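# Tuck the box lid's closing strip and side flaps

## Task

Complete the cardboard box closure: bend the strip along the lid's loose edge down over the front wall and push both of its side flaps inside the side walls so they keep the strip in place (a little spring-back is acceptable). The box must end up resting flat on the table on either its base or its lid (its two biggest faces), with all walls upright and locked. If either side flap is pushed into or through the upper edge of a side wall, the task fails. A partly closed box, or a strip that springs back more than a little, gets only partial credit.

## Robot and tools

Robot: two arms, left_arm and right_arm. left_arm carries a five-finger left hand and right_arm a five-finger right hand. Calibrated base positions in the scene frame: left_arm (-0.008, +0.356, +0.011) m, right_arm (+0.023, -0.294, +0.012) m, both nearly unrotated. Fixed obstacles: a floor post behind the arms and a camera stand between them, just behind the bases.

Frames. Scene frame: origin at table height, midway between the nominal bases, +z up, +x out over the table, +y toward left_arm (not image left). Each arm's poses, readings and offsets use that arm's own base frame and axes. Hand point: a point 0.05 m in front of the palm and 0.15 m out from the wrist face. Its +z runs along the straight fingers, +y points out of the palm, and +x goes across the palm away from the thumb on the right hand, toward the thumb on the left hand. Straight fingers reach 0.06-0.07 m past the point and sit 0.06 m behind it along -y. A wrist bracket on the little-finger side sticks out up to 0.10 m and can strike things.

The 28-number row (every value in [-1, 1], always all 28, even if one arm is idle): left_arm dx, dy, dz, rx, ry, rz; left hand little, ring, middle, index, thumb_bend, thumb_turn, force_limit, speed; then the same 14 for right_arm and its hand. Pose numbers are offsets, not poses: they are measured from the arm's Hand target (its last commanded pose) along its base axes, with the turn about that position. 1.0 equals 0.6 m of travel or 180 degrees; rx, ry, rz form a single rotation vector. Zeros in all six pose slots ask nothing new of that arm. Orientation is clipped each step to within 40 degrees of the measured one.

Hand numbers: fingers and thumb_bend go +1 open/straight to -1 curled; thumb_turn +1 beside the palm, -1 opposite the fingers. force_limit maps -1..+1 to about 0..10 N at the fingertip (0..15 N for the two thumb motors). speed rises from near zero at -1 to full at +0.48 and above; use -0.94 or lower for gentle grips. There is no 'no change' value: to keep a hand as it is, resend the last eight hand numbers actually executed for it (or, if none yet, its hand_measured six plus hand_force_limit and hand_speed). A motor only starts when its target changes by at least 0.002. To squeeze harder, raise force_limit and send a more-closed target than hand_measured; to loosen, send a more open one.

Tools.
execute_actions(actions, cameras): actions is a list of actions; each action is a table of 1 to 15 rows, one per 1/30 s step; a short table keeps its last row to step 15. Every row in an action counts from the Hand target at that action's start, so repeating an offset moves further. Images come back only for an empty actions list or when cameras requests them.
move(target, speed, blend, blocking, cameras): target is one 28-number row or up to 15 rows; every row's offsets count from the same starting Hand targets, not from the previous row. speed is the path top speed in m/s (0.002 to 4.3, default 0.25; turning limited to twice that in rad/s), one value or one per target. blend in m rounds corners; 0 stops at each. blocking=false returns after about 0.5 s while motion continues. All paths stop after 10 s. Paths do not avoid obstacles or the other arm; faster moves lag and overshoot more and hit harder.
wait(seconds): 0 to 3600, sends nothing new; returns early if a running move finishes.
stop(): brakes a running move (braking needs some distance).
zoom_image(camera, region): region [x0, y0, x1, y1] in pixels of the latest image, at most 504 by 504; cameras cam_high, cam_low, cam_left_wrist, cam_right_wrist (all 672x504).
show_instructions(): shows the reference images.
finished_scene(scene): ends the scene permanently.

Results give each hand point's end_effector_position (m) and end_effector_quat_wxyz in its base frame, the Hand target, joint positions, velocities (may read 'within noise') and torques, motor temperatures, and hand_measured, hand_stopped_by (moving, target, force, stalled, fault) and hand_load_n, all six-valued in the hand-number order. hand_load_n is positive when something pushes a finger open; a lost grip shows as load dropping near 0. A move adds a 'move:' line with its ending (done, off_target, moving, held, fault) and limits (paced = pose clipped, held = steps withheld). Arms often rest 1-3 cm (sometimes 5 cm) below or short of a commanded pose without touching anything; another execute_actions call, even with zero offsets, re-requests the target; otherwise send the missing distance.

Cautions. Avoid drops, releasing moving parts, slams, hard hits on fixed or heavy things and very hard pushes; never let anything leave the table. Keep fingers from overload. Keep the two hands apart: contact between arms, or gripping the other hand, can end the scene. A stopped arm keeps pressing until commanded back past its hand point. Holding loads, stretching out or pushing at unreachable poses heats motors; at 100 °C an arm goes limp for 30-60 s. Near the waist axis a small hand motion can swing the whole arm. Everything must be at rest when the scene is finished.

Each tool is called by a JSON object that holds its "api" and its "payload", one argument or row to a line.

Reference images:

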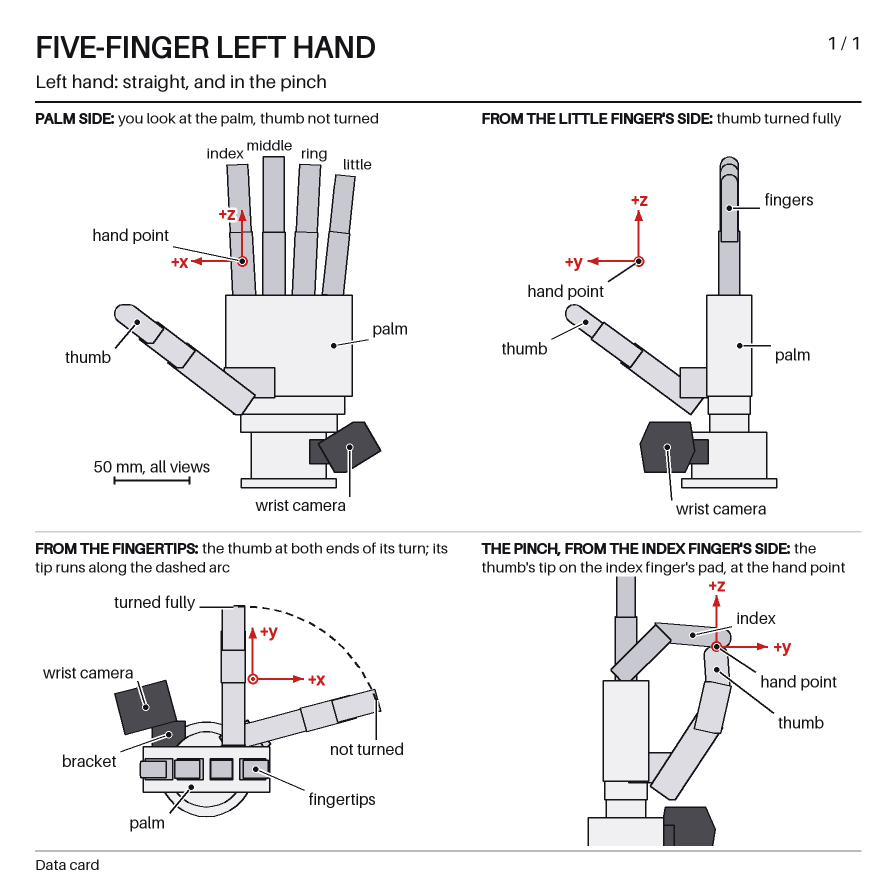

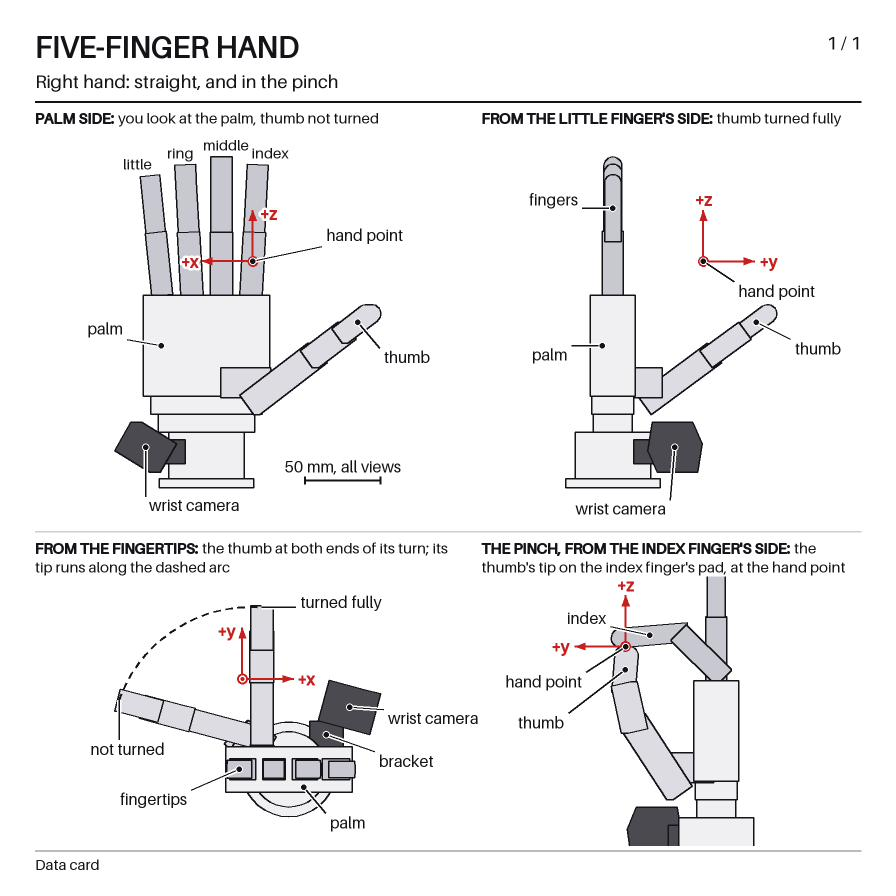

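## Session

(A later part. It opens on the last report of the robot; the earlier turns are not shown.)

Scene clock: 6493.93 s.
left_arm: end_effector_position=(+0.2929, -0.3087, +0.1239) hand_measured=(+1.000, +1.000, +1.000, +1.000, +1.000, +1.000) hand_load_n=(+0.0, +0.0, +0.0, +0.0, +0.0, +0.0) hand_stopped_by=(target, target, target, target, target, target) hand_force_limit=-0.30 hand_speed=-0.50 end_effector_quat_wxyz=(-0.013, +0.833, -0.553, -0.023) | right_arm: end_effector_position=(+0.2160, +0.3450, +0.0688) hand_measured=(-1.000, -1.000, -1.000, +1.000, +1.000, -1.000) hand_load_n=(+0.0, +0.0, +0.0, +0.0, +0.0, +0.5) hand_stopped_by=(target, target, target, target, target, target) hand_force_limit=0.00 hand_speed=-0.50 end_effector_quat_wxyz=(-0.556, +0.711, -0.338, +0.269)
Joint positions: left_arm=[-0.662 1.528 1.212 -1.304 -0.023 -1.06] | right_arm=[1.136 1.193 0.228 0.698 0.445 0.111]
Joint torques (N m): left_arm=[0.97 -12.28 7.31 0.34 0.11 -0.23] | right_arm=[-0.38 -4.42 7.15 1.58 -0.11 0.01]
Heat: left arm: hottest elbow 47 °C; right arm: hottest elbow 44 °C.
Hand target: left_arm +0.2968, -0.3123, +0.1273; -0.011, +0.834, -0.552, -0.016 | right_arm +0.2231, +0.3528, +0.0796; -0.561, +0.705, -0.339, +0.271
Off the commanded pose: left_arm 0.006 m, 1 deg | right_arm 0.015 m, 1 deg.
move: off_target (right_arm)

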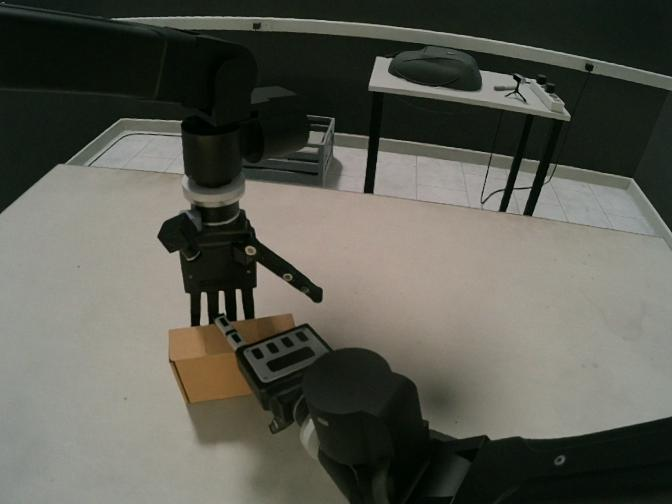

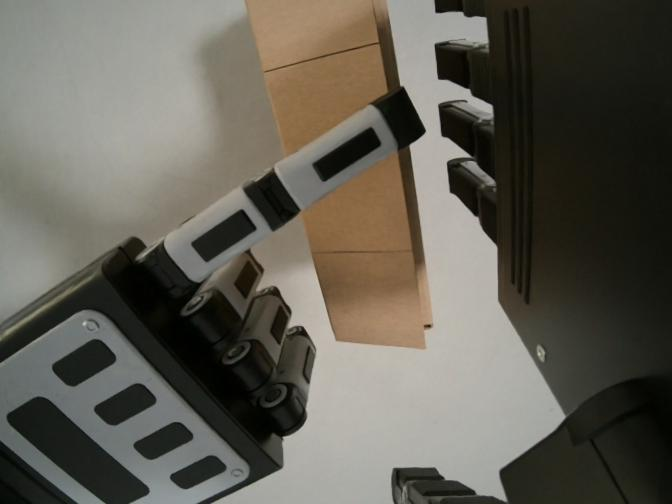

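{"api": "move", "payload": {
  "target": [0,0,0,0,0,0,1,1,1,1,1,1,-0.3,-0.5,0.003,0,0.008,0,0,0,-1,-1,-1,1,1,-1,0,-0.5],
  "speed": 0.01,
  "cameras": ["cam_low","cam_right_wrist"]
}}

{"api": "zoom_image", "payload": {
  "camera": "cam_low",
  "region": [140, 300, 280, 420]
}}

Scene clock: 6499.30 s.
left_arm: end_effector_position=(+0.2929, -0.3087, +0.1239) hand_measured=(+1.000, +1.000, +1.000, +1.000, +1.000, +1.000) hand_load_n=(+0.0, +0.0, +0.0, +0.0, +0.0, +0.0) hand_stopped_by=(target, target, target, target, target, target) hand_force_limit=-0.30 hand_speed=-0.50 end_effector_quat_wxyz=(-0.013, +0.833, -0.553, -0.023) | right_arm: end_effector_position=(+0.2174, +0.3450, +0.0729) hand_measured=(-1.000, -1.000, -1.000, +1.000, +1.000, -1.000) hand_load_n=(+0.0, +0.0, +0.0, +0.0, +0.0, +0.0) hand_stopped_by=(target, target, target, target, target, target) hand_force_limit=0.00 hand_speed=-0.50 end_effector_quat_wxyz=(-0.555, +0.711, -0.339, +0.268)
Joint positions: left_arm=[-0.662 1.528 1.212 -1.304 -0.023 -1.06] | right_arm=[1.129 1.173 0.234 0.671 0.438 0.111]
Joint torques (N m): left_arm=[0.97 -12.28 7.31 0.34 0.11 -0.23] | right_arm=[-0.38 -4.37 7.36 1.58 -0.11 0]
Heat: left arm: hottest elbow 47 °C; right arm: hottest elbow 45 °C.
Hand target: left_arm +0.2968, -0.3123, +0.1273; -0.011, +0.834, -0.552, -0.016 | right_arm +0.2248, +0.3528, +0.0842; -0.561, +0.705, -0.339, +0.271
Off the commanded pose: left_arm 0.006 m, 1 deg | right_arm 0.016 m, 1 deg.
move: off_target (right_arm)

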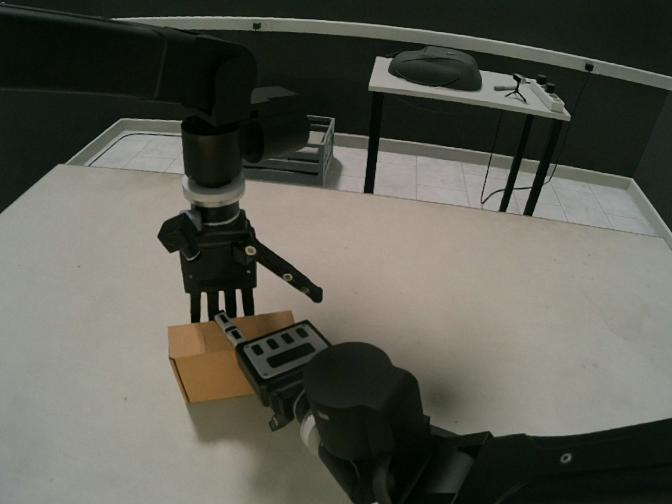

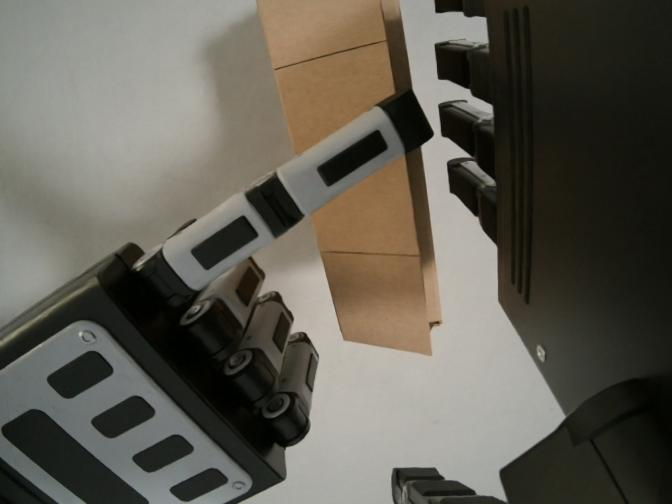

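Scaled by 3.600 from the camera's image (finer frame: 960x720).

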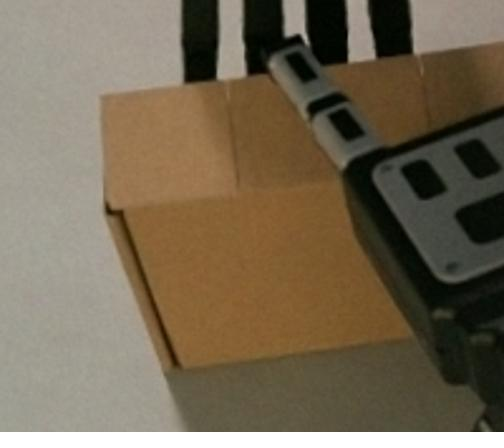

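{"api": "move", "payload": {
  "target": [0,0,0,0,0,0,1,1,1,1,1,1,-0.3,-0.5,0.003,0,0.007,0,0,0,-1,-1,-1,1,1,-1,0,-0.5],
  "speed": 0.01,
  "cameras": ["cam_low","cam_right_wrist"]
}}

{"api": "zoom_image", "payload": {
  "camera": "cam_low",
  "region": [140, 300, 280, 420]
}}

{"api": "zoom_image", "payload": {
  "camera": "cam_right_wrist",
  "region": [280, 0, 520, 180]
}}

Scene clock: 6505.57 s.
left_arm: end_effector_position=(+0.2929, -0.3087, +0.1239) hand_measured=(+1.000, +1.000, +1.000, +1.000, +1.000, +1.000) hand_load_n=(+0.0, +0.0, +0.0, +0.0, +0.0, +0.0) hand_stopped_by=(target, target, target, target, target, target) hand_force_limit=-0.30 hand_speed=-0.50 end_effector_quat_wxyz=(-0.013, +0.833, -0.553, -0.023) | right_arm: end_effector_position=(+0.2187, +0.3447, +0.0762) hand_measured=(-1.000, -1.000, -1.000, +1.000, +1.000, -1.000) hand_load_n=(+0.0, +0.0, +0.0, +0.0, +0.0, +0.0) hand_stopped_by=(target, target, target, target, target, target) hand_force_limit=0.00 hand_speed=-0.50 end_effector_quat_wxyz=(-0.555, +0.711, -0.339, +0.267)
Joint positions: left_arm=[-0.662 1.528 1.212 -1.304 -0.023 -1.06] | right_arm=[1.123 1.156 0.24 0.648 0.432 0.111]
Joint torques (N m): left_arm=[0.97 -12.28 7.3 0.34 0.11 -0.23] | right_arm=[-0.38 -4.37 7.58 1.61 -0.11 -0.02]
Heat: left arm: hottest elbow 47 °C; right arm: hottest elbow 45 °C.
Hand target: left_arm +0.2968, -0.3123, +0.1273; -0.011, +0.834, -0.552, -0.016 | right_arm +0.2267, +0.3529, +0.0887; -0.561, +0.705, -0.339, +0.271
Off the commanded pose: left_arm 0.006 m, 1 deg | right_arm 0.017 m, 1 deg.
move: off_target (right_arm)

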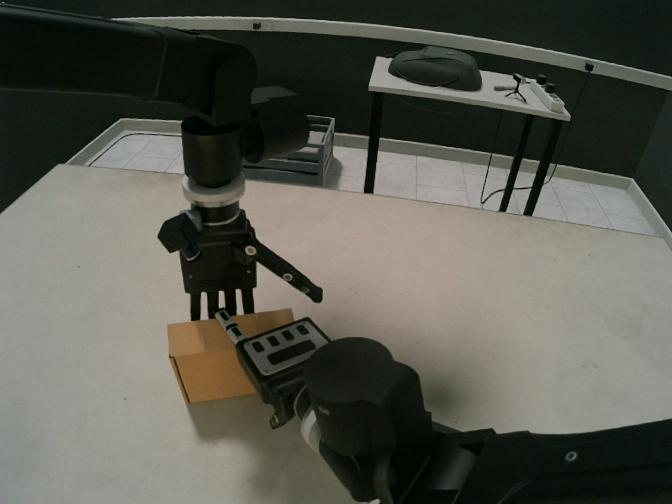

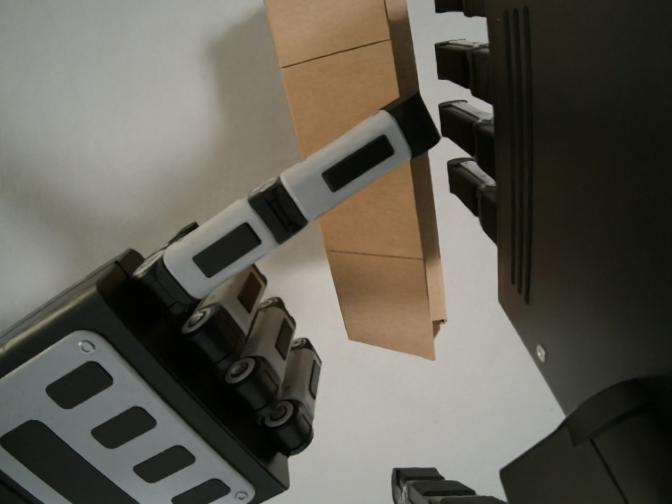

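Scaled by 3.600 from the camera's image (finer frame: 960x720).

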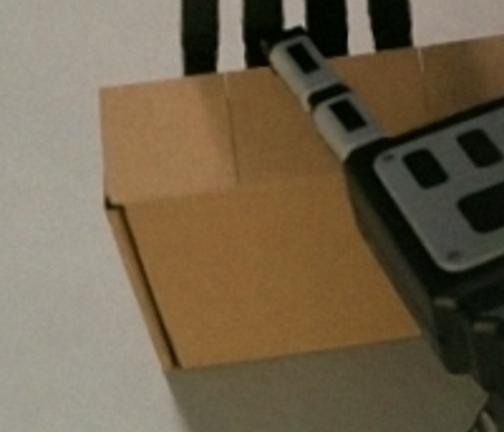

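Scaled by 2.100 from the camera's image (finer frame: 960x720).

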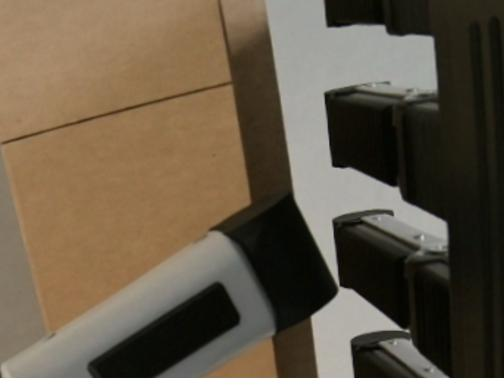

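{"api": "move", "payload": {
  "target": [0,0,0,0,0,0,1,1,1,1,1,1,-0.3,-0.5,0.002,0,0.012,0,0,0,-1,-1,-1,1,1,-1,0,-0.5],
  "speed": 0.01,
  "cameras": ["cam_low","cam_right_wrist"]
}}

{"api": "zoom_image", "payload": {
  "camera": "cam_low",
  "region": [140, 300, 280, 420]
}}

{"api": "zoom_image", "payload": {
  "camera": "cam_right_wrist",
  "region": [280, 0, 520, 180]
}}

Scene clock: 6510.87 s.
left_arm: end_effector_position=(+0.2929, -0.3087, +0.1239) hand_measured=(+1.000, +1.000, +1.000, +1.000, +1.000, +1.000) hand_load_n=(+0.0, +0.0, +0.0, +0.0, +0.0, +0.0) hand_stopped_by=(target, target, target, target, target, target) hand_force_limit=-0.30 hand_speed=-0.50 end_effector_quat_wxyz=(-0.013, +0.833, -0.553, -0.023) | right_arm: end_effector_position=(+0.2198, +0.3443, +0.0822) hand_measured=(-1.000, -1.000, -1.000, +1.000, +1.000, -1.000) hand_load_n=(+0.0, +0.0, +0.0, +0.0, +0.0, +0.0) hand_stopped_by=(target, target, target, target, target, target) hand_force_limit=0.00 hand_speed=-0.50 end_effector_quat_wxyz=(-0.554, +0.711, -0.340, +0.267)
Joint positions: left_arm=[-0.662 1.528 1.212 -1.304 -0.023 -1.06] | right_arm=[1.118 1.126 0.248 0.607 0.428 0.111]
Joint torques (N m): left_arm=[0.91 -12.28 7.3 0.32 0.11 -0.23] | right_arm=[-0.32 -4.25 7.88 1.62 -0.12 -0.04]
Heat: left arm: hottest elbow 47 °C; right arm: hottest elbow 45 °C.
Hand target: left_arm +0.2968, -0.3123, +0.1273; -0.011, +0.834, -0.552, -0.016 | right_arm +0.2279, +0.3527, +0.0957; -0.561, +0.705, -0.339, +0.271
Off the commanded pose: left_arm 0.006 m, 1 deg | right_arm 0.018 m, 1 deg.
move: off_target (right_arm)

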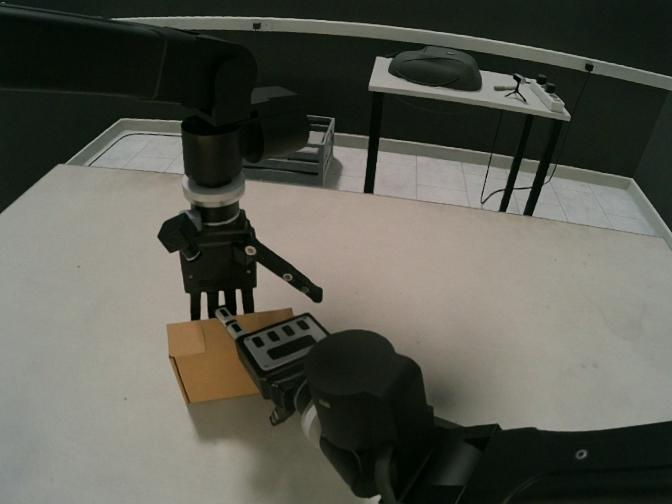

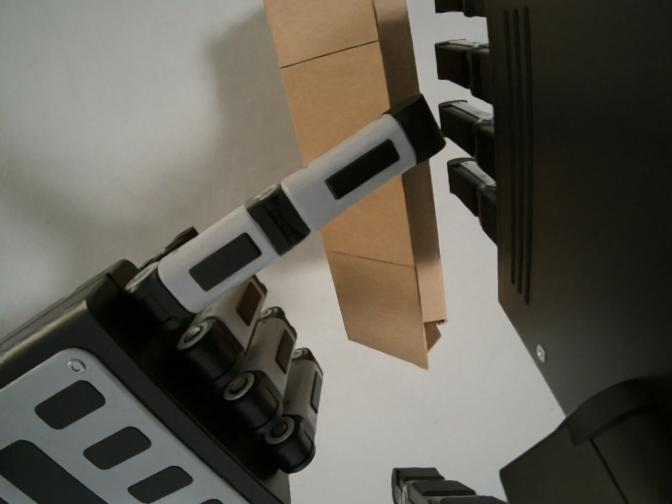

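Scaled by 3.600 from the camera's image (finer frame: 960x720).

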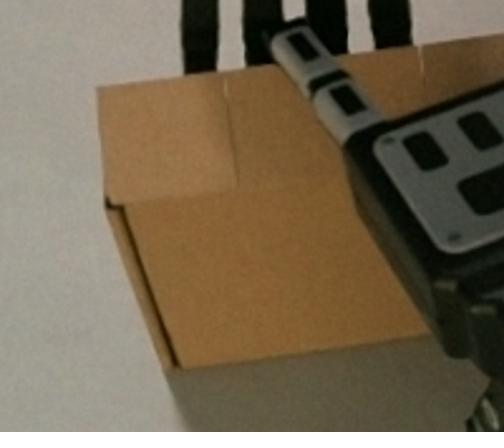

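Scaled by 2.100 from the camera's image (finer frame: 960x720).

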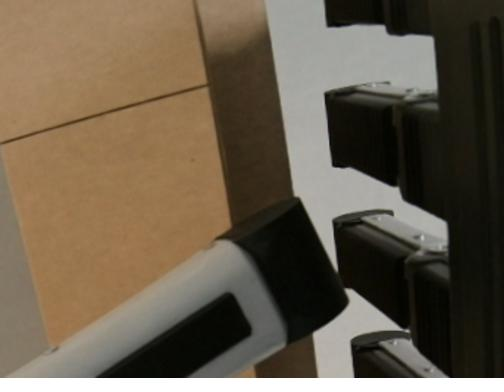

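{"api": "move", "payload": {
  "target": [0,0,0,0,0,0,1,1,1,1,1,1,-0.3,-0.5,0,0,0.014,0,0,0,-1,-1,-1,1,1,-1,0,-0.5],
  "speed": 0.02,
  "cameras": ["cam_low","cam_right_wrist"]
}}

{"api": "zoom_image", "payload": {
  "camera": "cam_low",
  "region": [140, 280, 280, 400]
}}

{"api": "zoom_image", "payload": {
  "camera": "cam_right_wrist",
  "region": [240, 60, 480, 240]
}}

Scene clock: 6516.67 s.
left_arm: end_effector_position=(+0.2929, -0.3087, +0.1239) hand_measured=(+1.000, +1.000, +1.000, +1.000, +1.000, +1.000) hand_load_n=(+0.0, +0.0, +0.0, +0.0, +0.0, +0.0) hand_stopped_by=(target, target, target, target, target, target) hand_force_limit=-0.30 hand_speed=-0.50 end_effector_quat_wxyz=(-0.013, +0.833, -0.553, -0.023) | right_arm: end_effector_position=(+0.2198, +0.3444, +0.0900) hand_measured=(-1.000, -1.000, -1.000, +1.000, +1.000, -1.000) hand_load_n=(+0.0, +0.0, -0.5, +0.0, +0.0, +0.0) hand_stopped_by=(target, target, target, target, target, target) hand_force_limit=0.00 hand_speed=-0.50 end_effector_quat_wxyz=(-0.554, +0.711, -0.340, +0.267)
Joint positions: left_arm=[-0.662 1.528 1.212 -1.304 -0.023 -1.06] | right_arm=[1.118 1.089 0.259 0.56 0.428 0.111]
Joint torques (N m): left_arm=[0.97 -12.28 7.3 0.34 0.11 -0.23] | right_arm=[-0.38 -3.96 8.21 1.65 -0.11 -0.04]
Heat: left arm: hottest elbow 47 °C; right arm: hottest elbow 46 °C.
Hand target: left_arm +0.2968, -0.3123, +0.1273; -0.011, +0.834, -0.552, -0.016 | right_arm +0.2279, +0.3527, +0.1041; -0.561, +0.705, -0.339, +0.271
Off the commanded pose: left_arm 0.006 m, 1 deg | right_arm 0.018 m, 1 deg.
move: off_target (right_arm)

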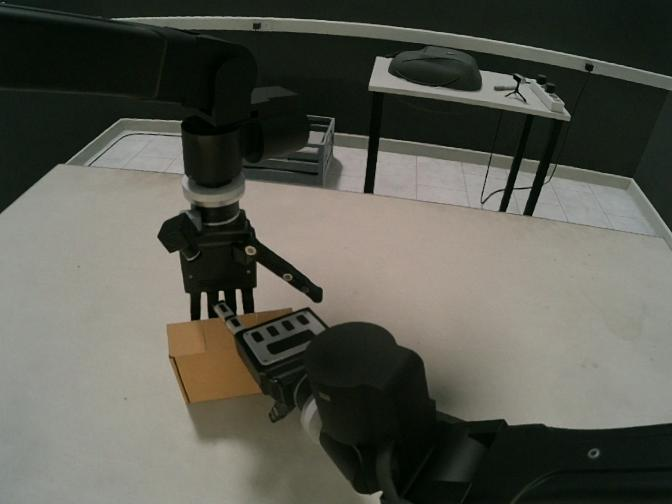

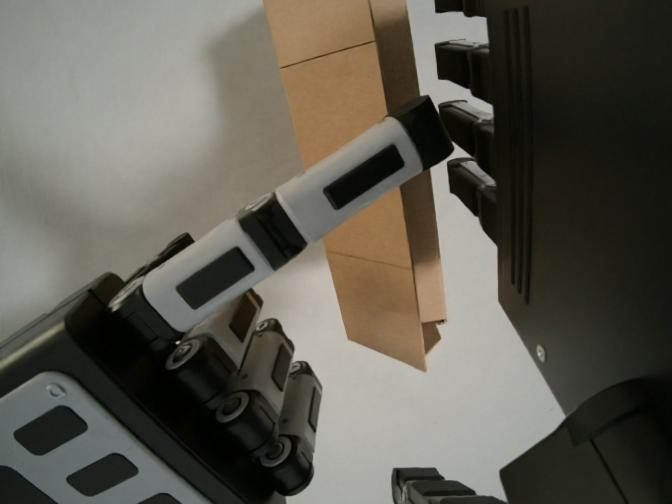

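Scaled by 3.600 from the camera's image (finer frame: 960x720).

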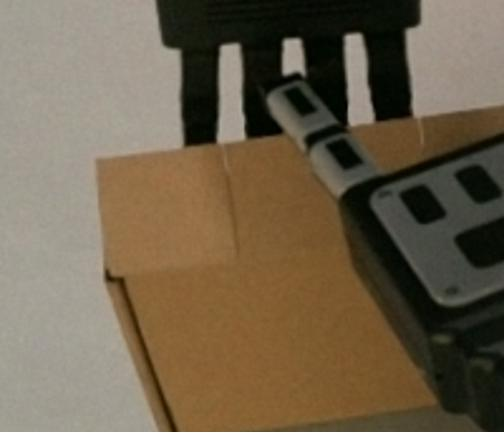

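Scaled by 2.100 from the camera's image (finer frame: 960x720).

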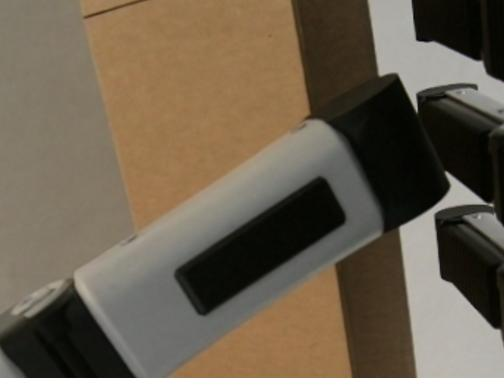

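{"api": "move", "payload": {
  "target": [0,0,0,0,0,0,1,1,1,1,1,1,-0.3,-0.5,-0.025,-0.0135,-0.018,0,0,0,-1,-1,-1,1,1,-1,0,-0.5],
  "speed": 0.03
}}

Scene clock: 6532.60 s.
left_arm: end_effector_position=(+0.2929, -0.3087, +0.1239) hand_measured=(+1.000, +1.000, +1.000, +1.000, +1.000, +1.000) hand_load_n=(+0.0, +0.0, +0.0, +0.0, +0.0, +0.0) hand_stopped_by=(target, target, target, target, target, target) hand_force_limit=-0.30 hand_speed=-0.50 end_effector_quat_wxyz=(-0.013, +0.833, -0.553, -0.023) | right_arm: end_effector_position=(+0.2143, +0.3410, +0.0863) hand_measured=(-1.000, -1.000, -1.000, +1.000, +1.000, -1.000) hand_load_n=(+0.5, +0.0, +0.0, +0.0, +0.0, +0.0) hand_stopped_by=(target, target, target, target, target, target) hand_force_limit=0.00 hand_speed=-0.50 end_effector_quat_wxyz=(-0.550, +0.712, -0.340, +0.273)
Joint positions: left_arm=[-0.662 1.528 1.212 -1.304 -0.023 -1.06] | right_arm=[1.143 1.083 0.246 0.56 0.462 0.111]
Joint torques (N m): left_arm=[0.91 -12.28 7.31 0.34 0.11 -0.23] | right_arm=[0.97 -3.96 5.87 2.89 0.14 0.09]
Heat: left arm: hottest elbow 47 °C; right arm: hottest elbow 47 °C.
Hand target: left_arm +0.2968, -0.3123, +0.1273; -0.011, +0.834, -0.552, -0.016 | right_arm +0.2129, +0.3446, +0.0933; -0.561, +0.705, -0.339, +0.271
Off the commanded pose: left_arm 0.006 m, 1 deg | right_arm 0.008 m, 1 deg.
move: done

{"api": "move", "payload": {
  "target": [-0.03,-0.0095,0,0,0,0,1,1,1,1,1,1,-0.3,-0.5,0,0,0,0,0,0,-1,-1,-1,1,1,-1,0,-0.5],
  "speed": 0.02,
  "cameras": ["all"]
}}

{"api": "zoom_image", "payload": {
  "camera": "cam_right_wrist",
  "region": [240, 60, 480, 240]
}}

{"api": "zoom_image", "payload": {
  "camera": "cam_low",
  "region": [140, 280, 280, 400]
}}

Scene clock: 6539.03 s.
left_arm: end_effector_position=(+0.2819, -0.3135, +0.1228) hand_measured=(+1.000, +1.000, +1.000, +1.000, +1.000, +1.000) hand_load_n=(+0.0, +0.0, +0.0, +0.0, +0.0, +0.0) hand_stopped_by=(target, target, target, target, target, target) hand_force_limit=-0.30 hand_speed=-0.50 end_effector_quat_wxyz=(-0.013, +0.832, -0.554, -0.026) | right_arm: end_effector_position=(+0.2143, +0.3410, +0.0863) hand_measured=(-1.000, -1.000, -1.000, +1.000, +1.000, -1.000) hand_load_n=(+0.0, +0.0, +0.0, +0.5, +0.0, +0.0) hand_stopped_by=(target, target, target, target, target, target) hand_force_limit=0.00 hand_speed=-0.50 end_effector_quat_wxyz=(-0.550, +0.712, -0.340, +0.273)
Joint positions: left_arm=[-0.686 1.518 1.197 -1.304 -0.021 -1.083] | right_arm=[1.143 1.083 0.246 0.56 0.462 0.111]
Joint torques (N m): left_arm=[-0.09 -13.45 6.26 0.42 0.11 -0.36] | right_arm=[0.91 -3.9 5.9 2.89 0.14 0.09]
Heat: left arm: hottest elbow 47 °C; right arm: hottest elbow 46 °C.
Hand target: left_arm +0.2788, -0.3179, +0.1272; -0.011, +0.834, -0.552, -0.016 | right_arm +0.2129, +0.3446, +0.0933; -0.561, +0.705, -0.339, +0.271
Off the commanded pose: left_arm 0.007 m, 1 deg | right_arm 0.008 m, 1 deg.
move: done

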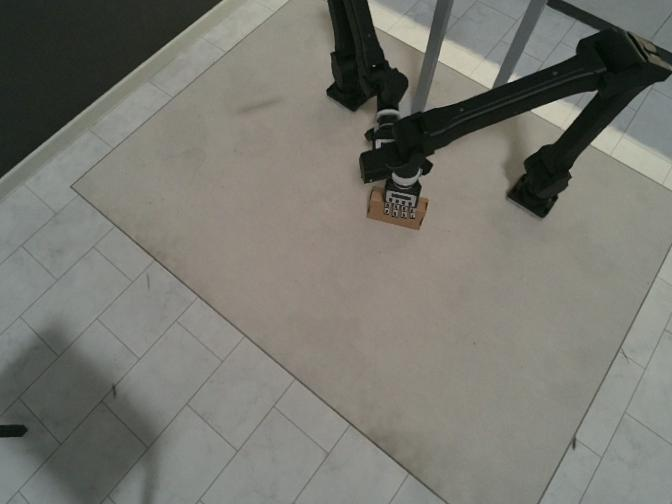

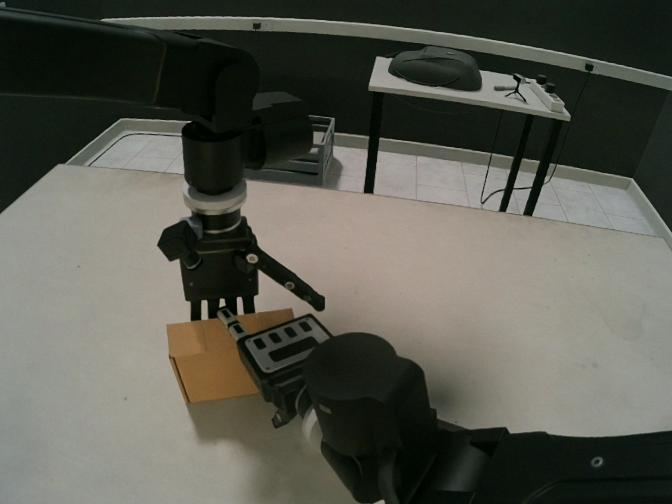

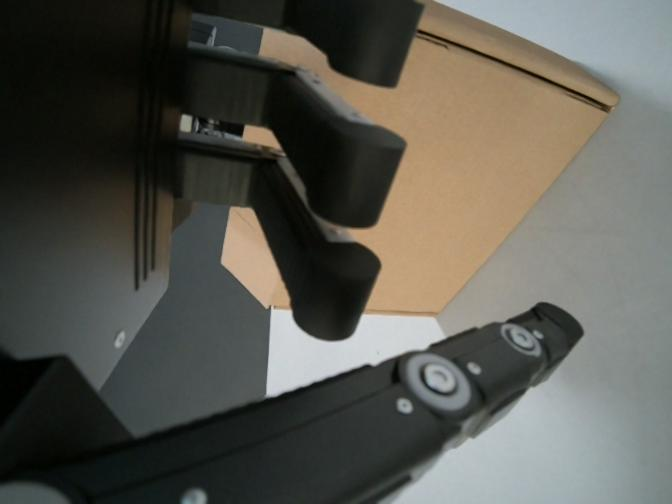

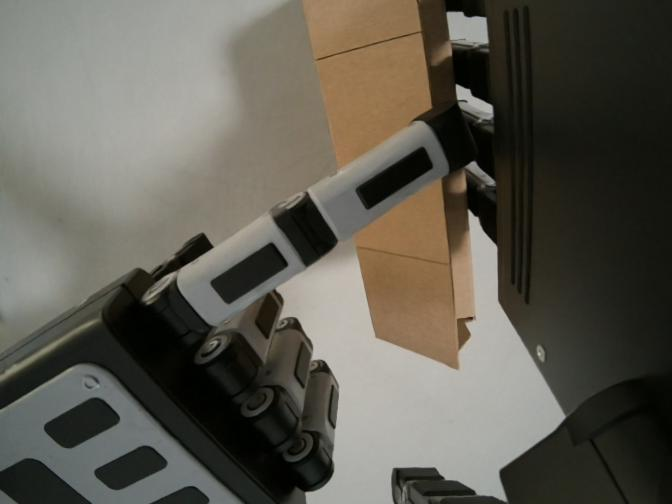

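Scaled by 2.100 from the camera's image (finer frame: 960x720).

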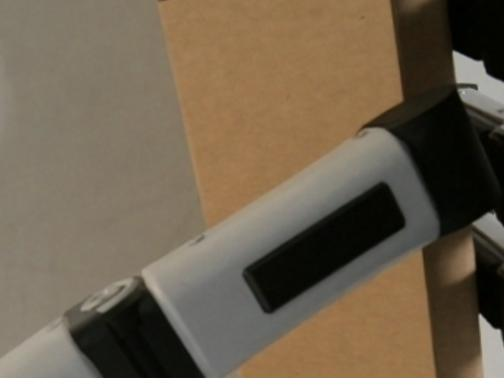

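Scaled by 3.600 from the camera's image (finer frame: 960x720).

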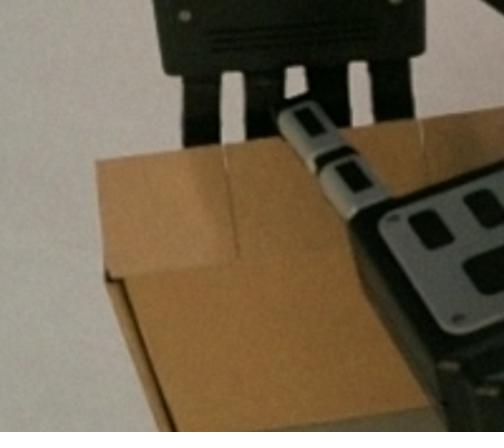

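{"api": "move", "payload": {
  "target": [0,0,0,0,0,0,1,1,1,1,1,1,-0.3,-0.5,-0.0125,-0.005,0.003,0,0,0,-1,-1,-1,1,1,-1,0,-0.5],
  "speed": 0.03,
  "cameras": ["all"]
}}

{"api": "zoom_image", "payload": {
  "camera": "cam_right_wrist",
  "region": [240, 60, 480, 240]
}}

{"api": "zoom_image", "payload": {
  "camera": "cam_low",
  "region": [140, 280, 280, 400]
}}

Scene clock: 6550.77 s.
left_arm: end_effector_position=(+0.2820, -0.3135, +0.1228) hand_measured=(+1.000, +1.000, +1.000, +1.000, +1.000, +1.000) hand_load_n=(+0.0, +0.0, +0.0, +0.0, +0.0, +0.0) hand_stopped_by=(target, target, target, target, target, target) hand_force_limit=-0.30 hand_speed=-0.50 end_effector_quat_wxyz=(-0.013, +0.832, -0.554, -0.026) | right_arm: end_effector_position=(+0.2085, +0.3414, +0.0961) hand_measured=(-1.000, -1.000, -1.000, +1.000, +1.000, -1.000) hand_load_n=(+0.0, +0.0, +0.0, +0.0, +0.0, +0.0) hand_stopped_by=(target, target, target, target, target, target) hand_force_limit=0.00 hand_speed=-0.50 end_effector_quat_wxyz=(-0.562, +0.704, -0.337, +0.274)
Joint positions: left_arm=[-0.686 1.518 1.197 -1.304 -0.021 -1.083] | right_arm=[1.169 1.047 0.237 0.56 0.486 0.111]
Joint torques (N m): left_arm=[-0.09 -13.45 6.24 0.42 0.11 -0.37] | right_arm=[0.85 -3.37 5.94 1.8 0.14 0.15]
Heat: left arm: hottest elbow 47 °C; right arm: hottest elbow 46 °C.
Hand target: left_arm +0.2788, -0.3179, +0.1272; -0.011, +0.834, -0.552, -0.016 | right_arm +0.2054, +0.3416, +0.0951; -0.561, +0.705, -0.339, +0.271
Off the commanded pose: left_arm 0.007 m, 1 deg | right_arm 0.003 m, 0 deg.
move: done

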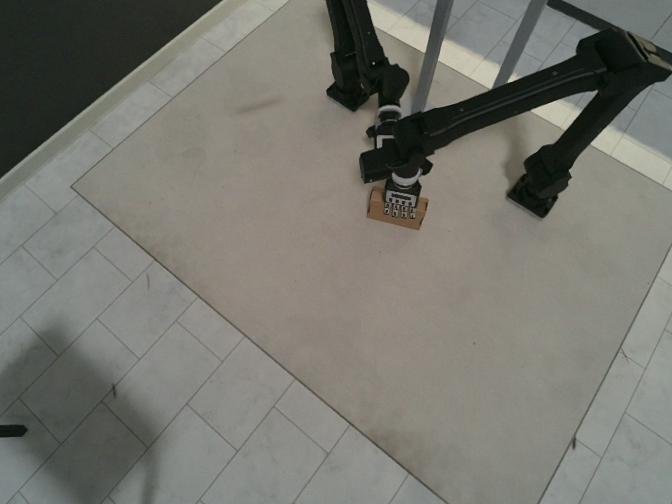

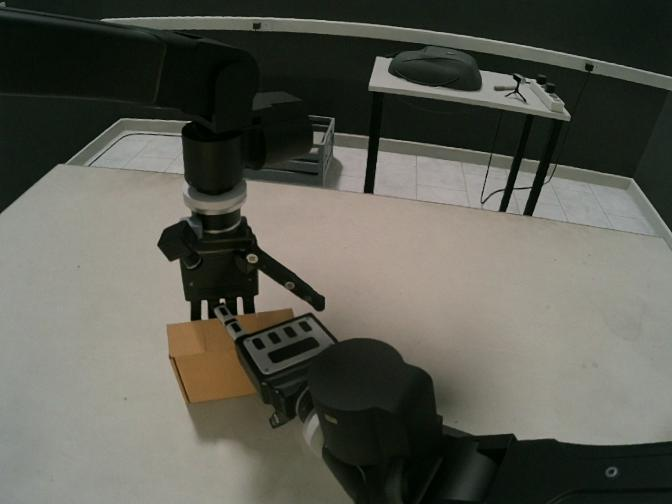

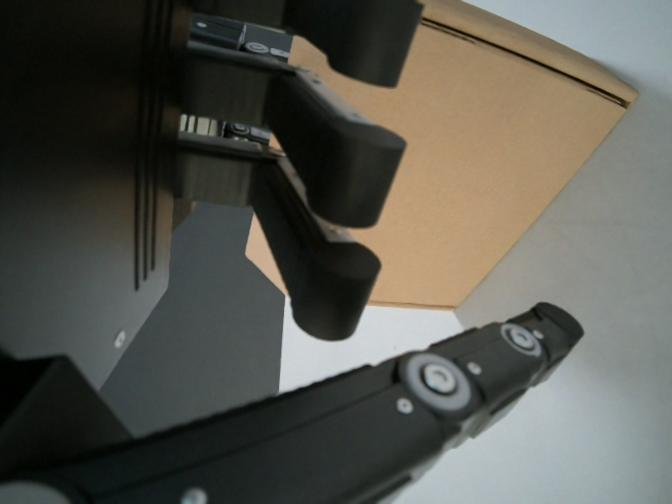

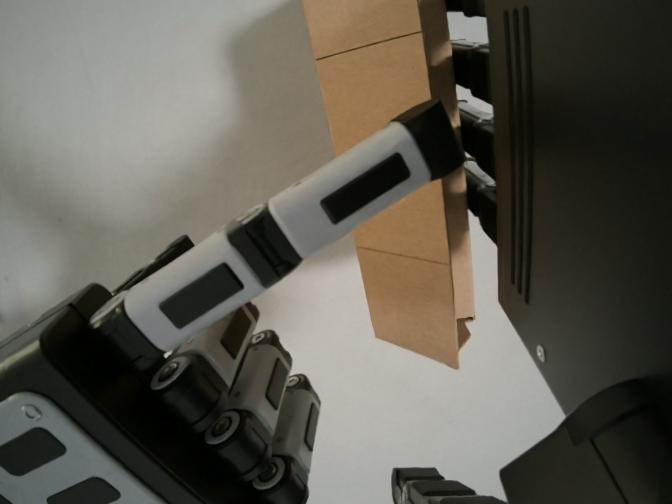

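Scaled by 2.100 from the camera's image (finer frame: 960x720).

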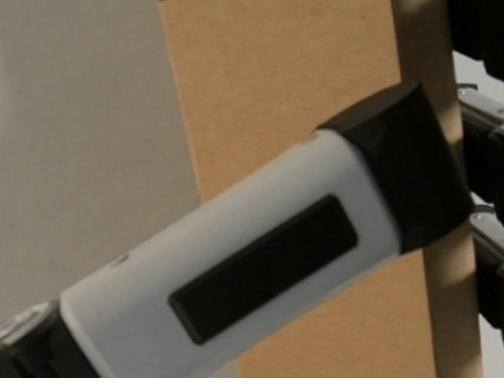

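Scaled by 3.600 from the camera's image (finer frame: 960x720).

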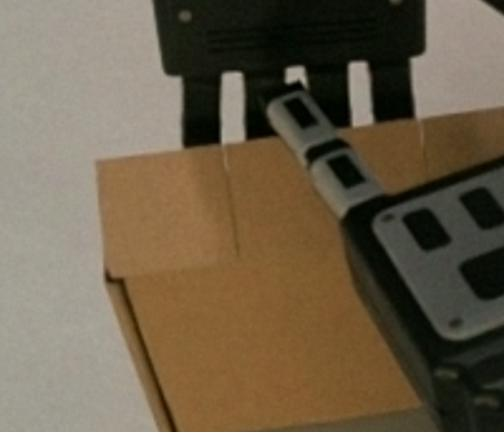

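{"api": "move", "payload": {
  "target": [0,0,0,0,0,0,1,1,1,1,1,1,-0.3,-0.5,0.006,0.002,-0.02,0,0,0,-1,-1,-1,1,1,-1,0,-0.5],
  "speed": 0.03,
  "cameras": ["cam_low","cam_right_wrist"]
}}

{"api": "zoom_image", "payload": {
  "camera": "cam_low",
  "region": [140, 280, 280, 400]
}}

Scene clock: 6558.03 s.
left_arm: end_effector_position=(+0.2820, -0.3135, +0.1228) hand_measured=(+1.000, +1.000, +1.000, +1.000, +1.000, +1.000) hand_load_n=(+0.0, +0.0, +0.0, +0.0, +0.0, +0.0) hand_stopped_by=(target, target, target, target, target, target) hand_force_limit=-0.30 hand_speed=-0.50 end_effector_quat_wxyz=(-0.013, +0.832, -0.554, -0.026) | right_arm: end_effector_position=(+0.2074, +0.3415, +0.0809) hand_measured=(-1.000, -1.000, -1.000, +1.000, +1.000, -1.000) hand_load_n=(+0.0, +0.0, +0.0, +0.0, +0.0, +0.0) hand_stopped_by=(target, target, target, target, target, target) hand_force_limit=0.00 hand_speed=-0.50 end_effector_quat_wxyz=(-0.555, +0.711, -0.336, +0.273)
Joint positions: left_arm=[-0.686 1.518 1.197 -1.304 -0.021 -1.083] | right_arm=[1.169 1.105 0.227 0.61 0.481 0.111]
Joint torques (N m): left_arm=[-0.09 -13.51 6.24 0.42 0.1 -0.37] | right_arm=[-0.03 -2.9 5.59 3.07 -0.11 0.11]
Heat: left arm: hottest elbow 47 °C; right arm: hottest elbow 46 °C.
Hand target: left_arm +0.2788, -0.3179, +0.1272; -0.011, +0.834, -0.552, -0.016 | right_arm +0.2090, +0.3429, +0.0831; -0.561, +0.705, -0.339, +0.271
Off the commanded pose: left_arm 0.007 m, 1 deg | right_arm 0.003 m, 1 deg.
move: done

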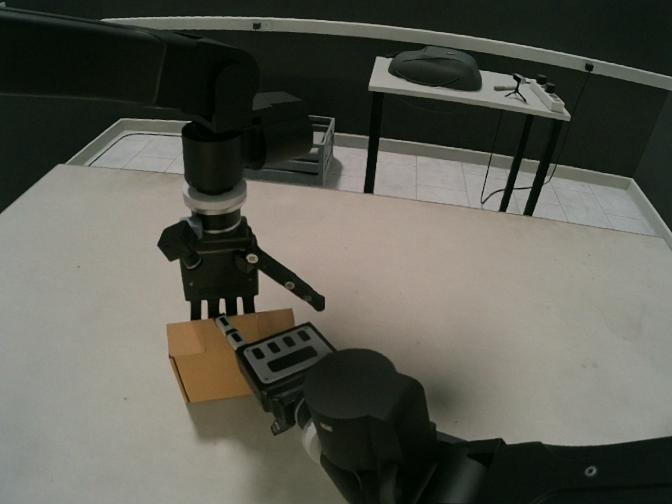

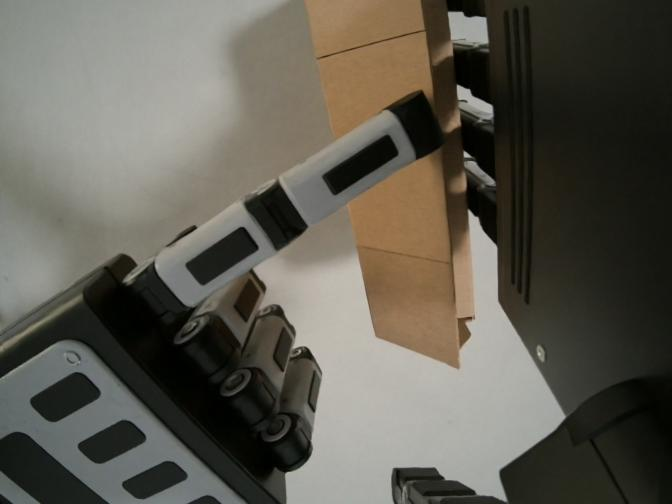

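Scaled by 3.600 from the camera's image (finer frame: 960x720).

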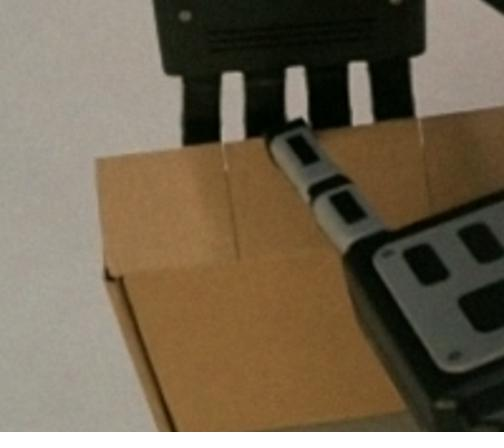

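{"api": "move", "payload": {
  "target": [0,0,0,0,0,0,1,1,1,1,1,1,-0.3,-0.5,0.0092,0.004,-0.018,0,0,0,-1,-1,-1,1,1,-1,0,-0.5],
  "speed": 0.02,
  "cameras": ["cam_low","cam_right_wrist"]
}}

{"api": "zoom_image", "payload": {
  "camera": "cam_low",
  "region": [140, 300, 280, 420]
}}

Scene clock: 6565.53 s.
left_arm: end_effector_position=(+0.2820, -0.3135, +0.1228) hand_measured=(+1.000, +1.000, +1.000, +1.000, +1.000, +1.000) hand_load_n=(+0.0, +0.0, +0.0, +0.0, +0.0, +0.0) hand_stopped_by=(target, target, target, target, target, target) hand_force_limit=-0.30 hand_speed=-0.50 end_effector_quat_wxyz=(-0.013, +0.832, -0.554, -0.026) | right_arm: end_effector_position=(+0.2121, +0.3461, +0.0724) hand_measured=(-1.000, -1.000, -1.000, +1.000, +1.000, -1.000) hand_load_n=(+0.0, +0.0, +0.0, +0.0, +0.0, +0.0) hand_stopped_by=(target, target, target, target, target, target) hand_force_limit=0.00 hand_speed=-0.50 end_effector_quat_wxyz=(-0.558, +0.709, -0.336, +0.270)
Joint positions: left_arm=[-0.686 1.518 1.197 -1.304 -0.021 -1.083] | right_arm=[1.155 1.178 0.227 0.69 0.464 0.111]
Joint torques (N m): left_arm=[-0.09 -13.51 6.26 0.42 0.1 -0.37] | right_arm=[-0.26 -3.19 4.97 3.06 -0.12 0.07]
Heat: left arm: hottest elbow 46 °C; right arm: hottest elbow 46 °C.
Hand target: left_arm +0.2788, -0.3179, +0.1272; -0.011, +0.834, -0.552, -0.016 | right_arm +0.2146, +0.3452, +0.0723; -0.561, +0.705, -0.339, +0.271
Off the commanded pose: left_arm 0.007 m, 1 deg | right_arm 0.003 m, 1 deg.
move: done

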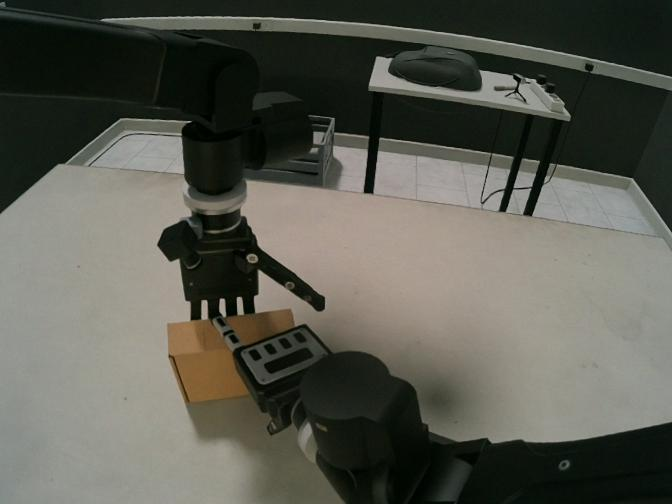

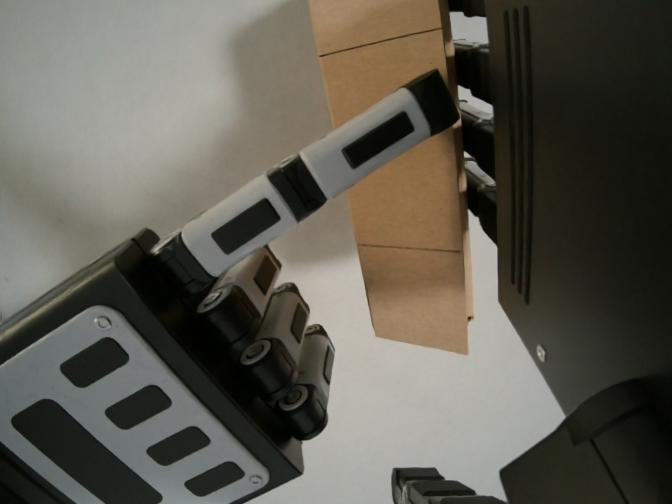

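Scaled by 3.600 from the camera's image (finer frame: 960x720).

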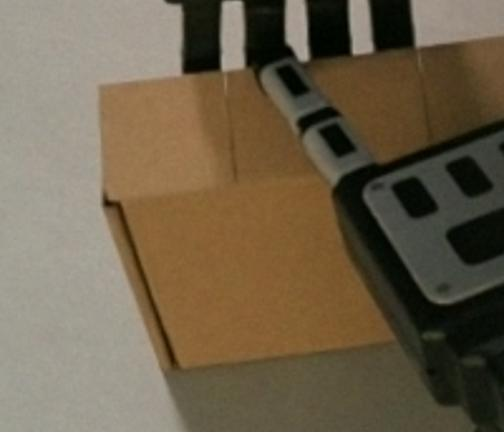

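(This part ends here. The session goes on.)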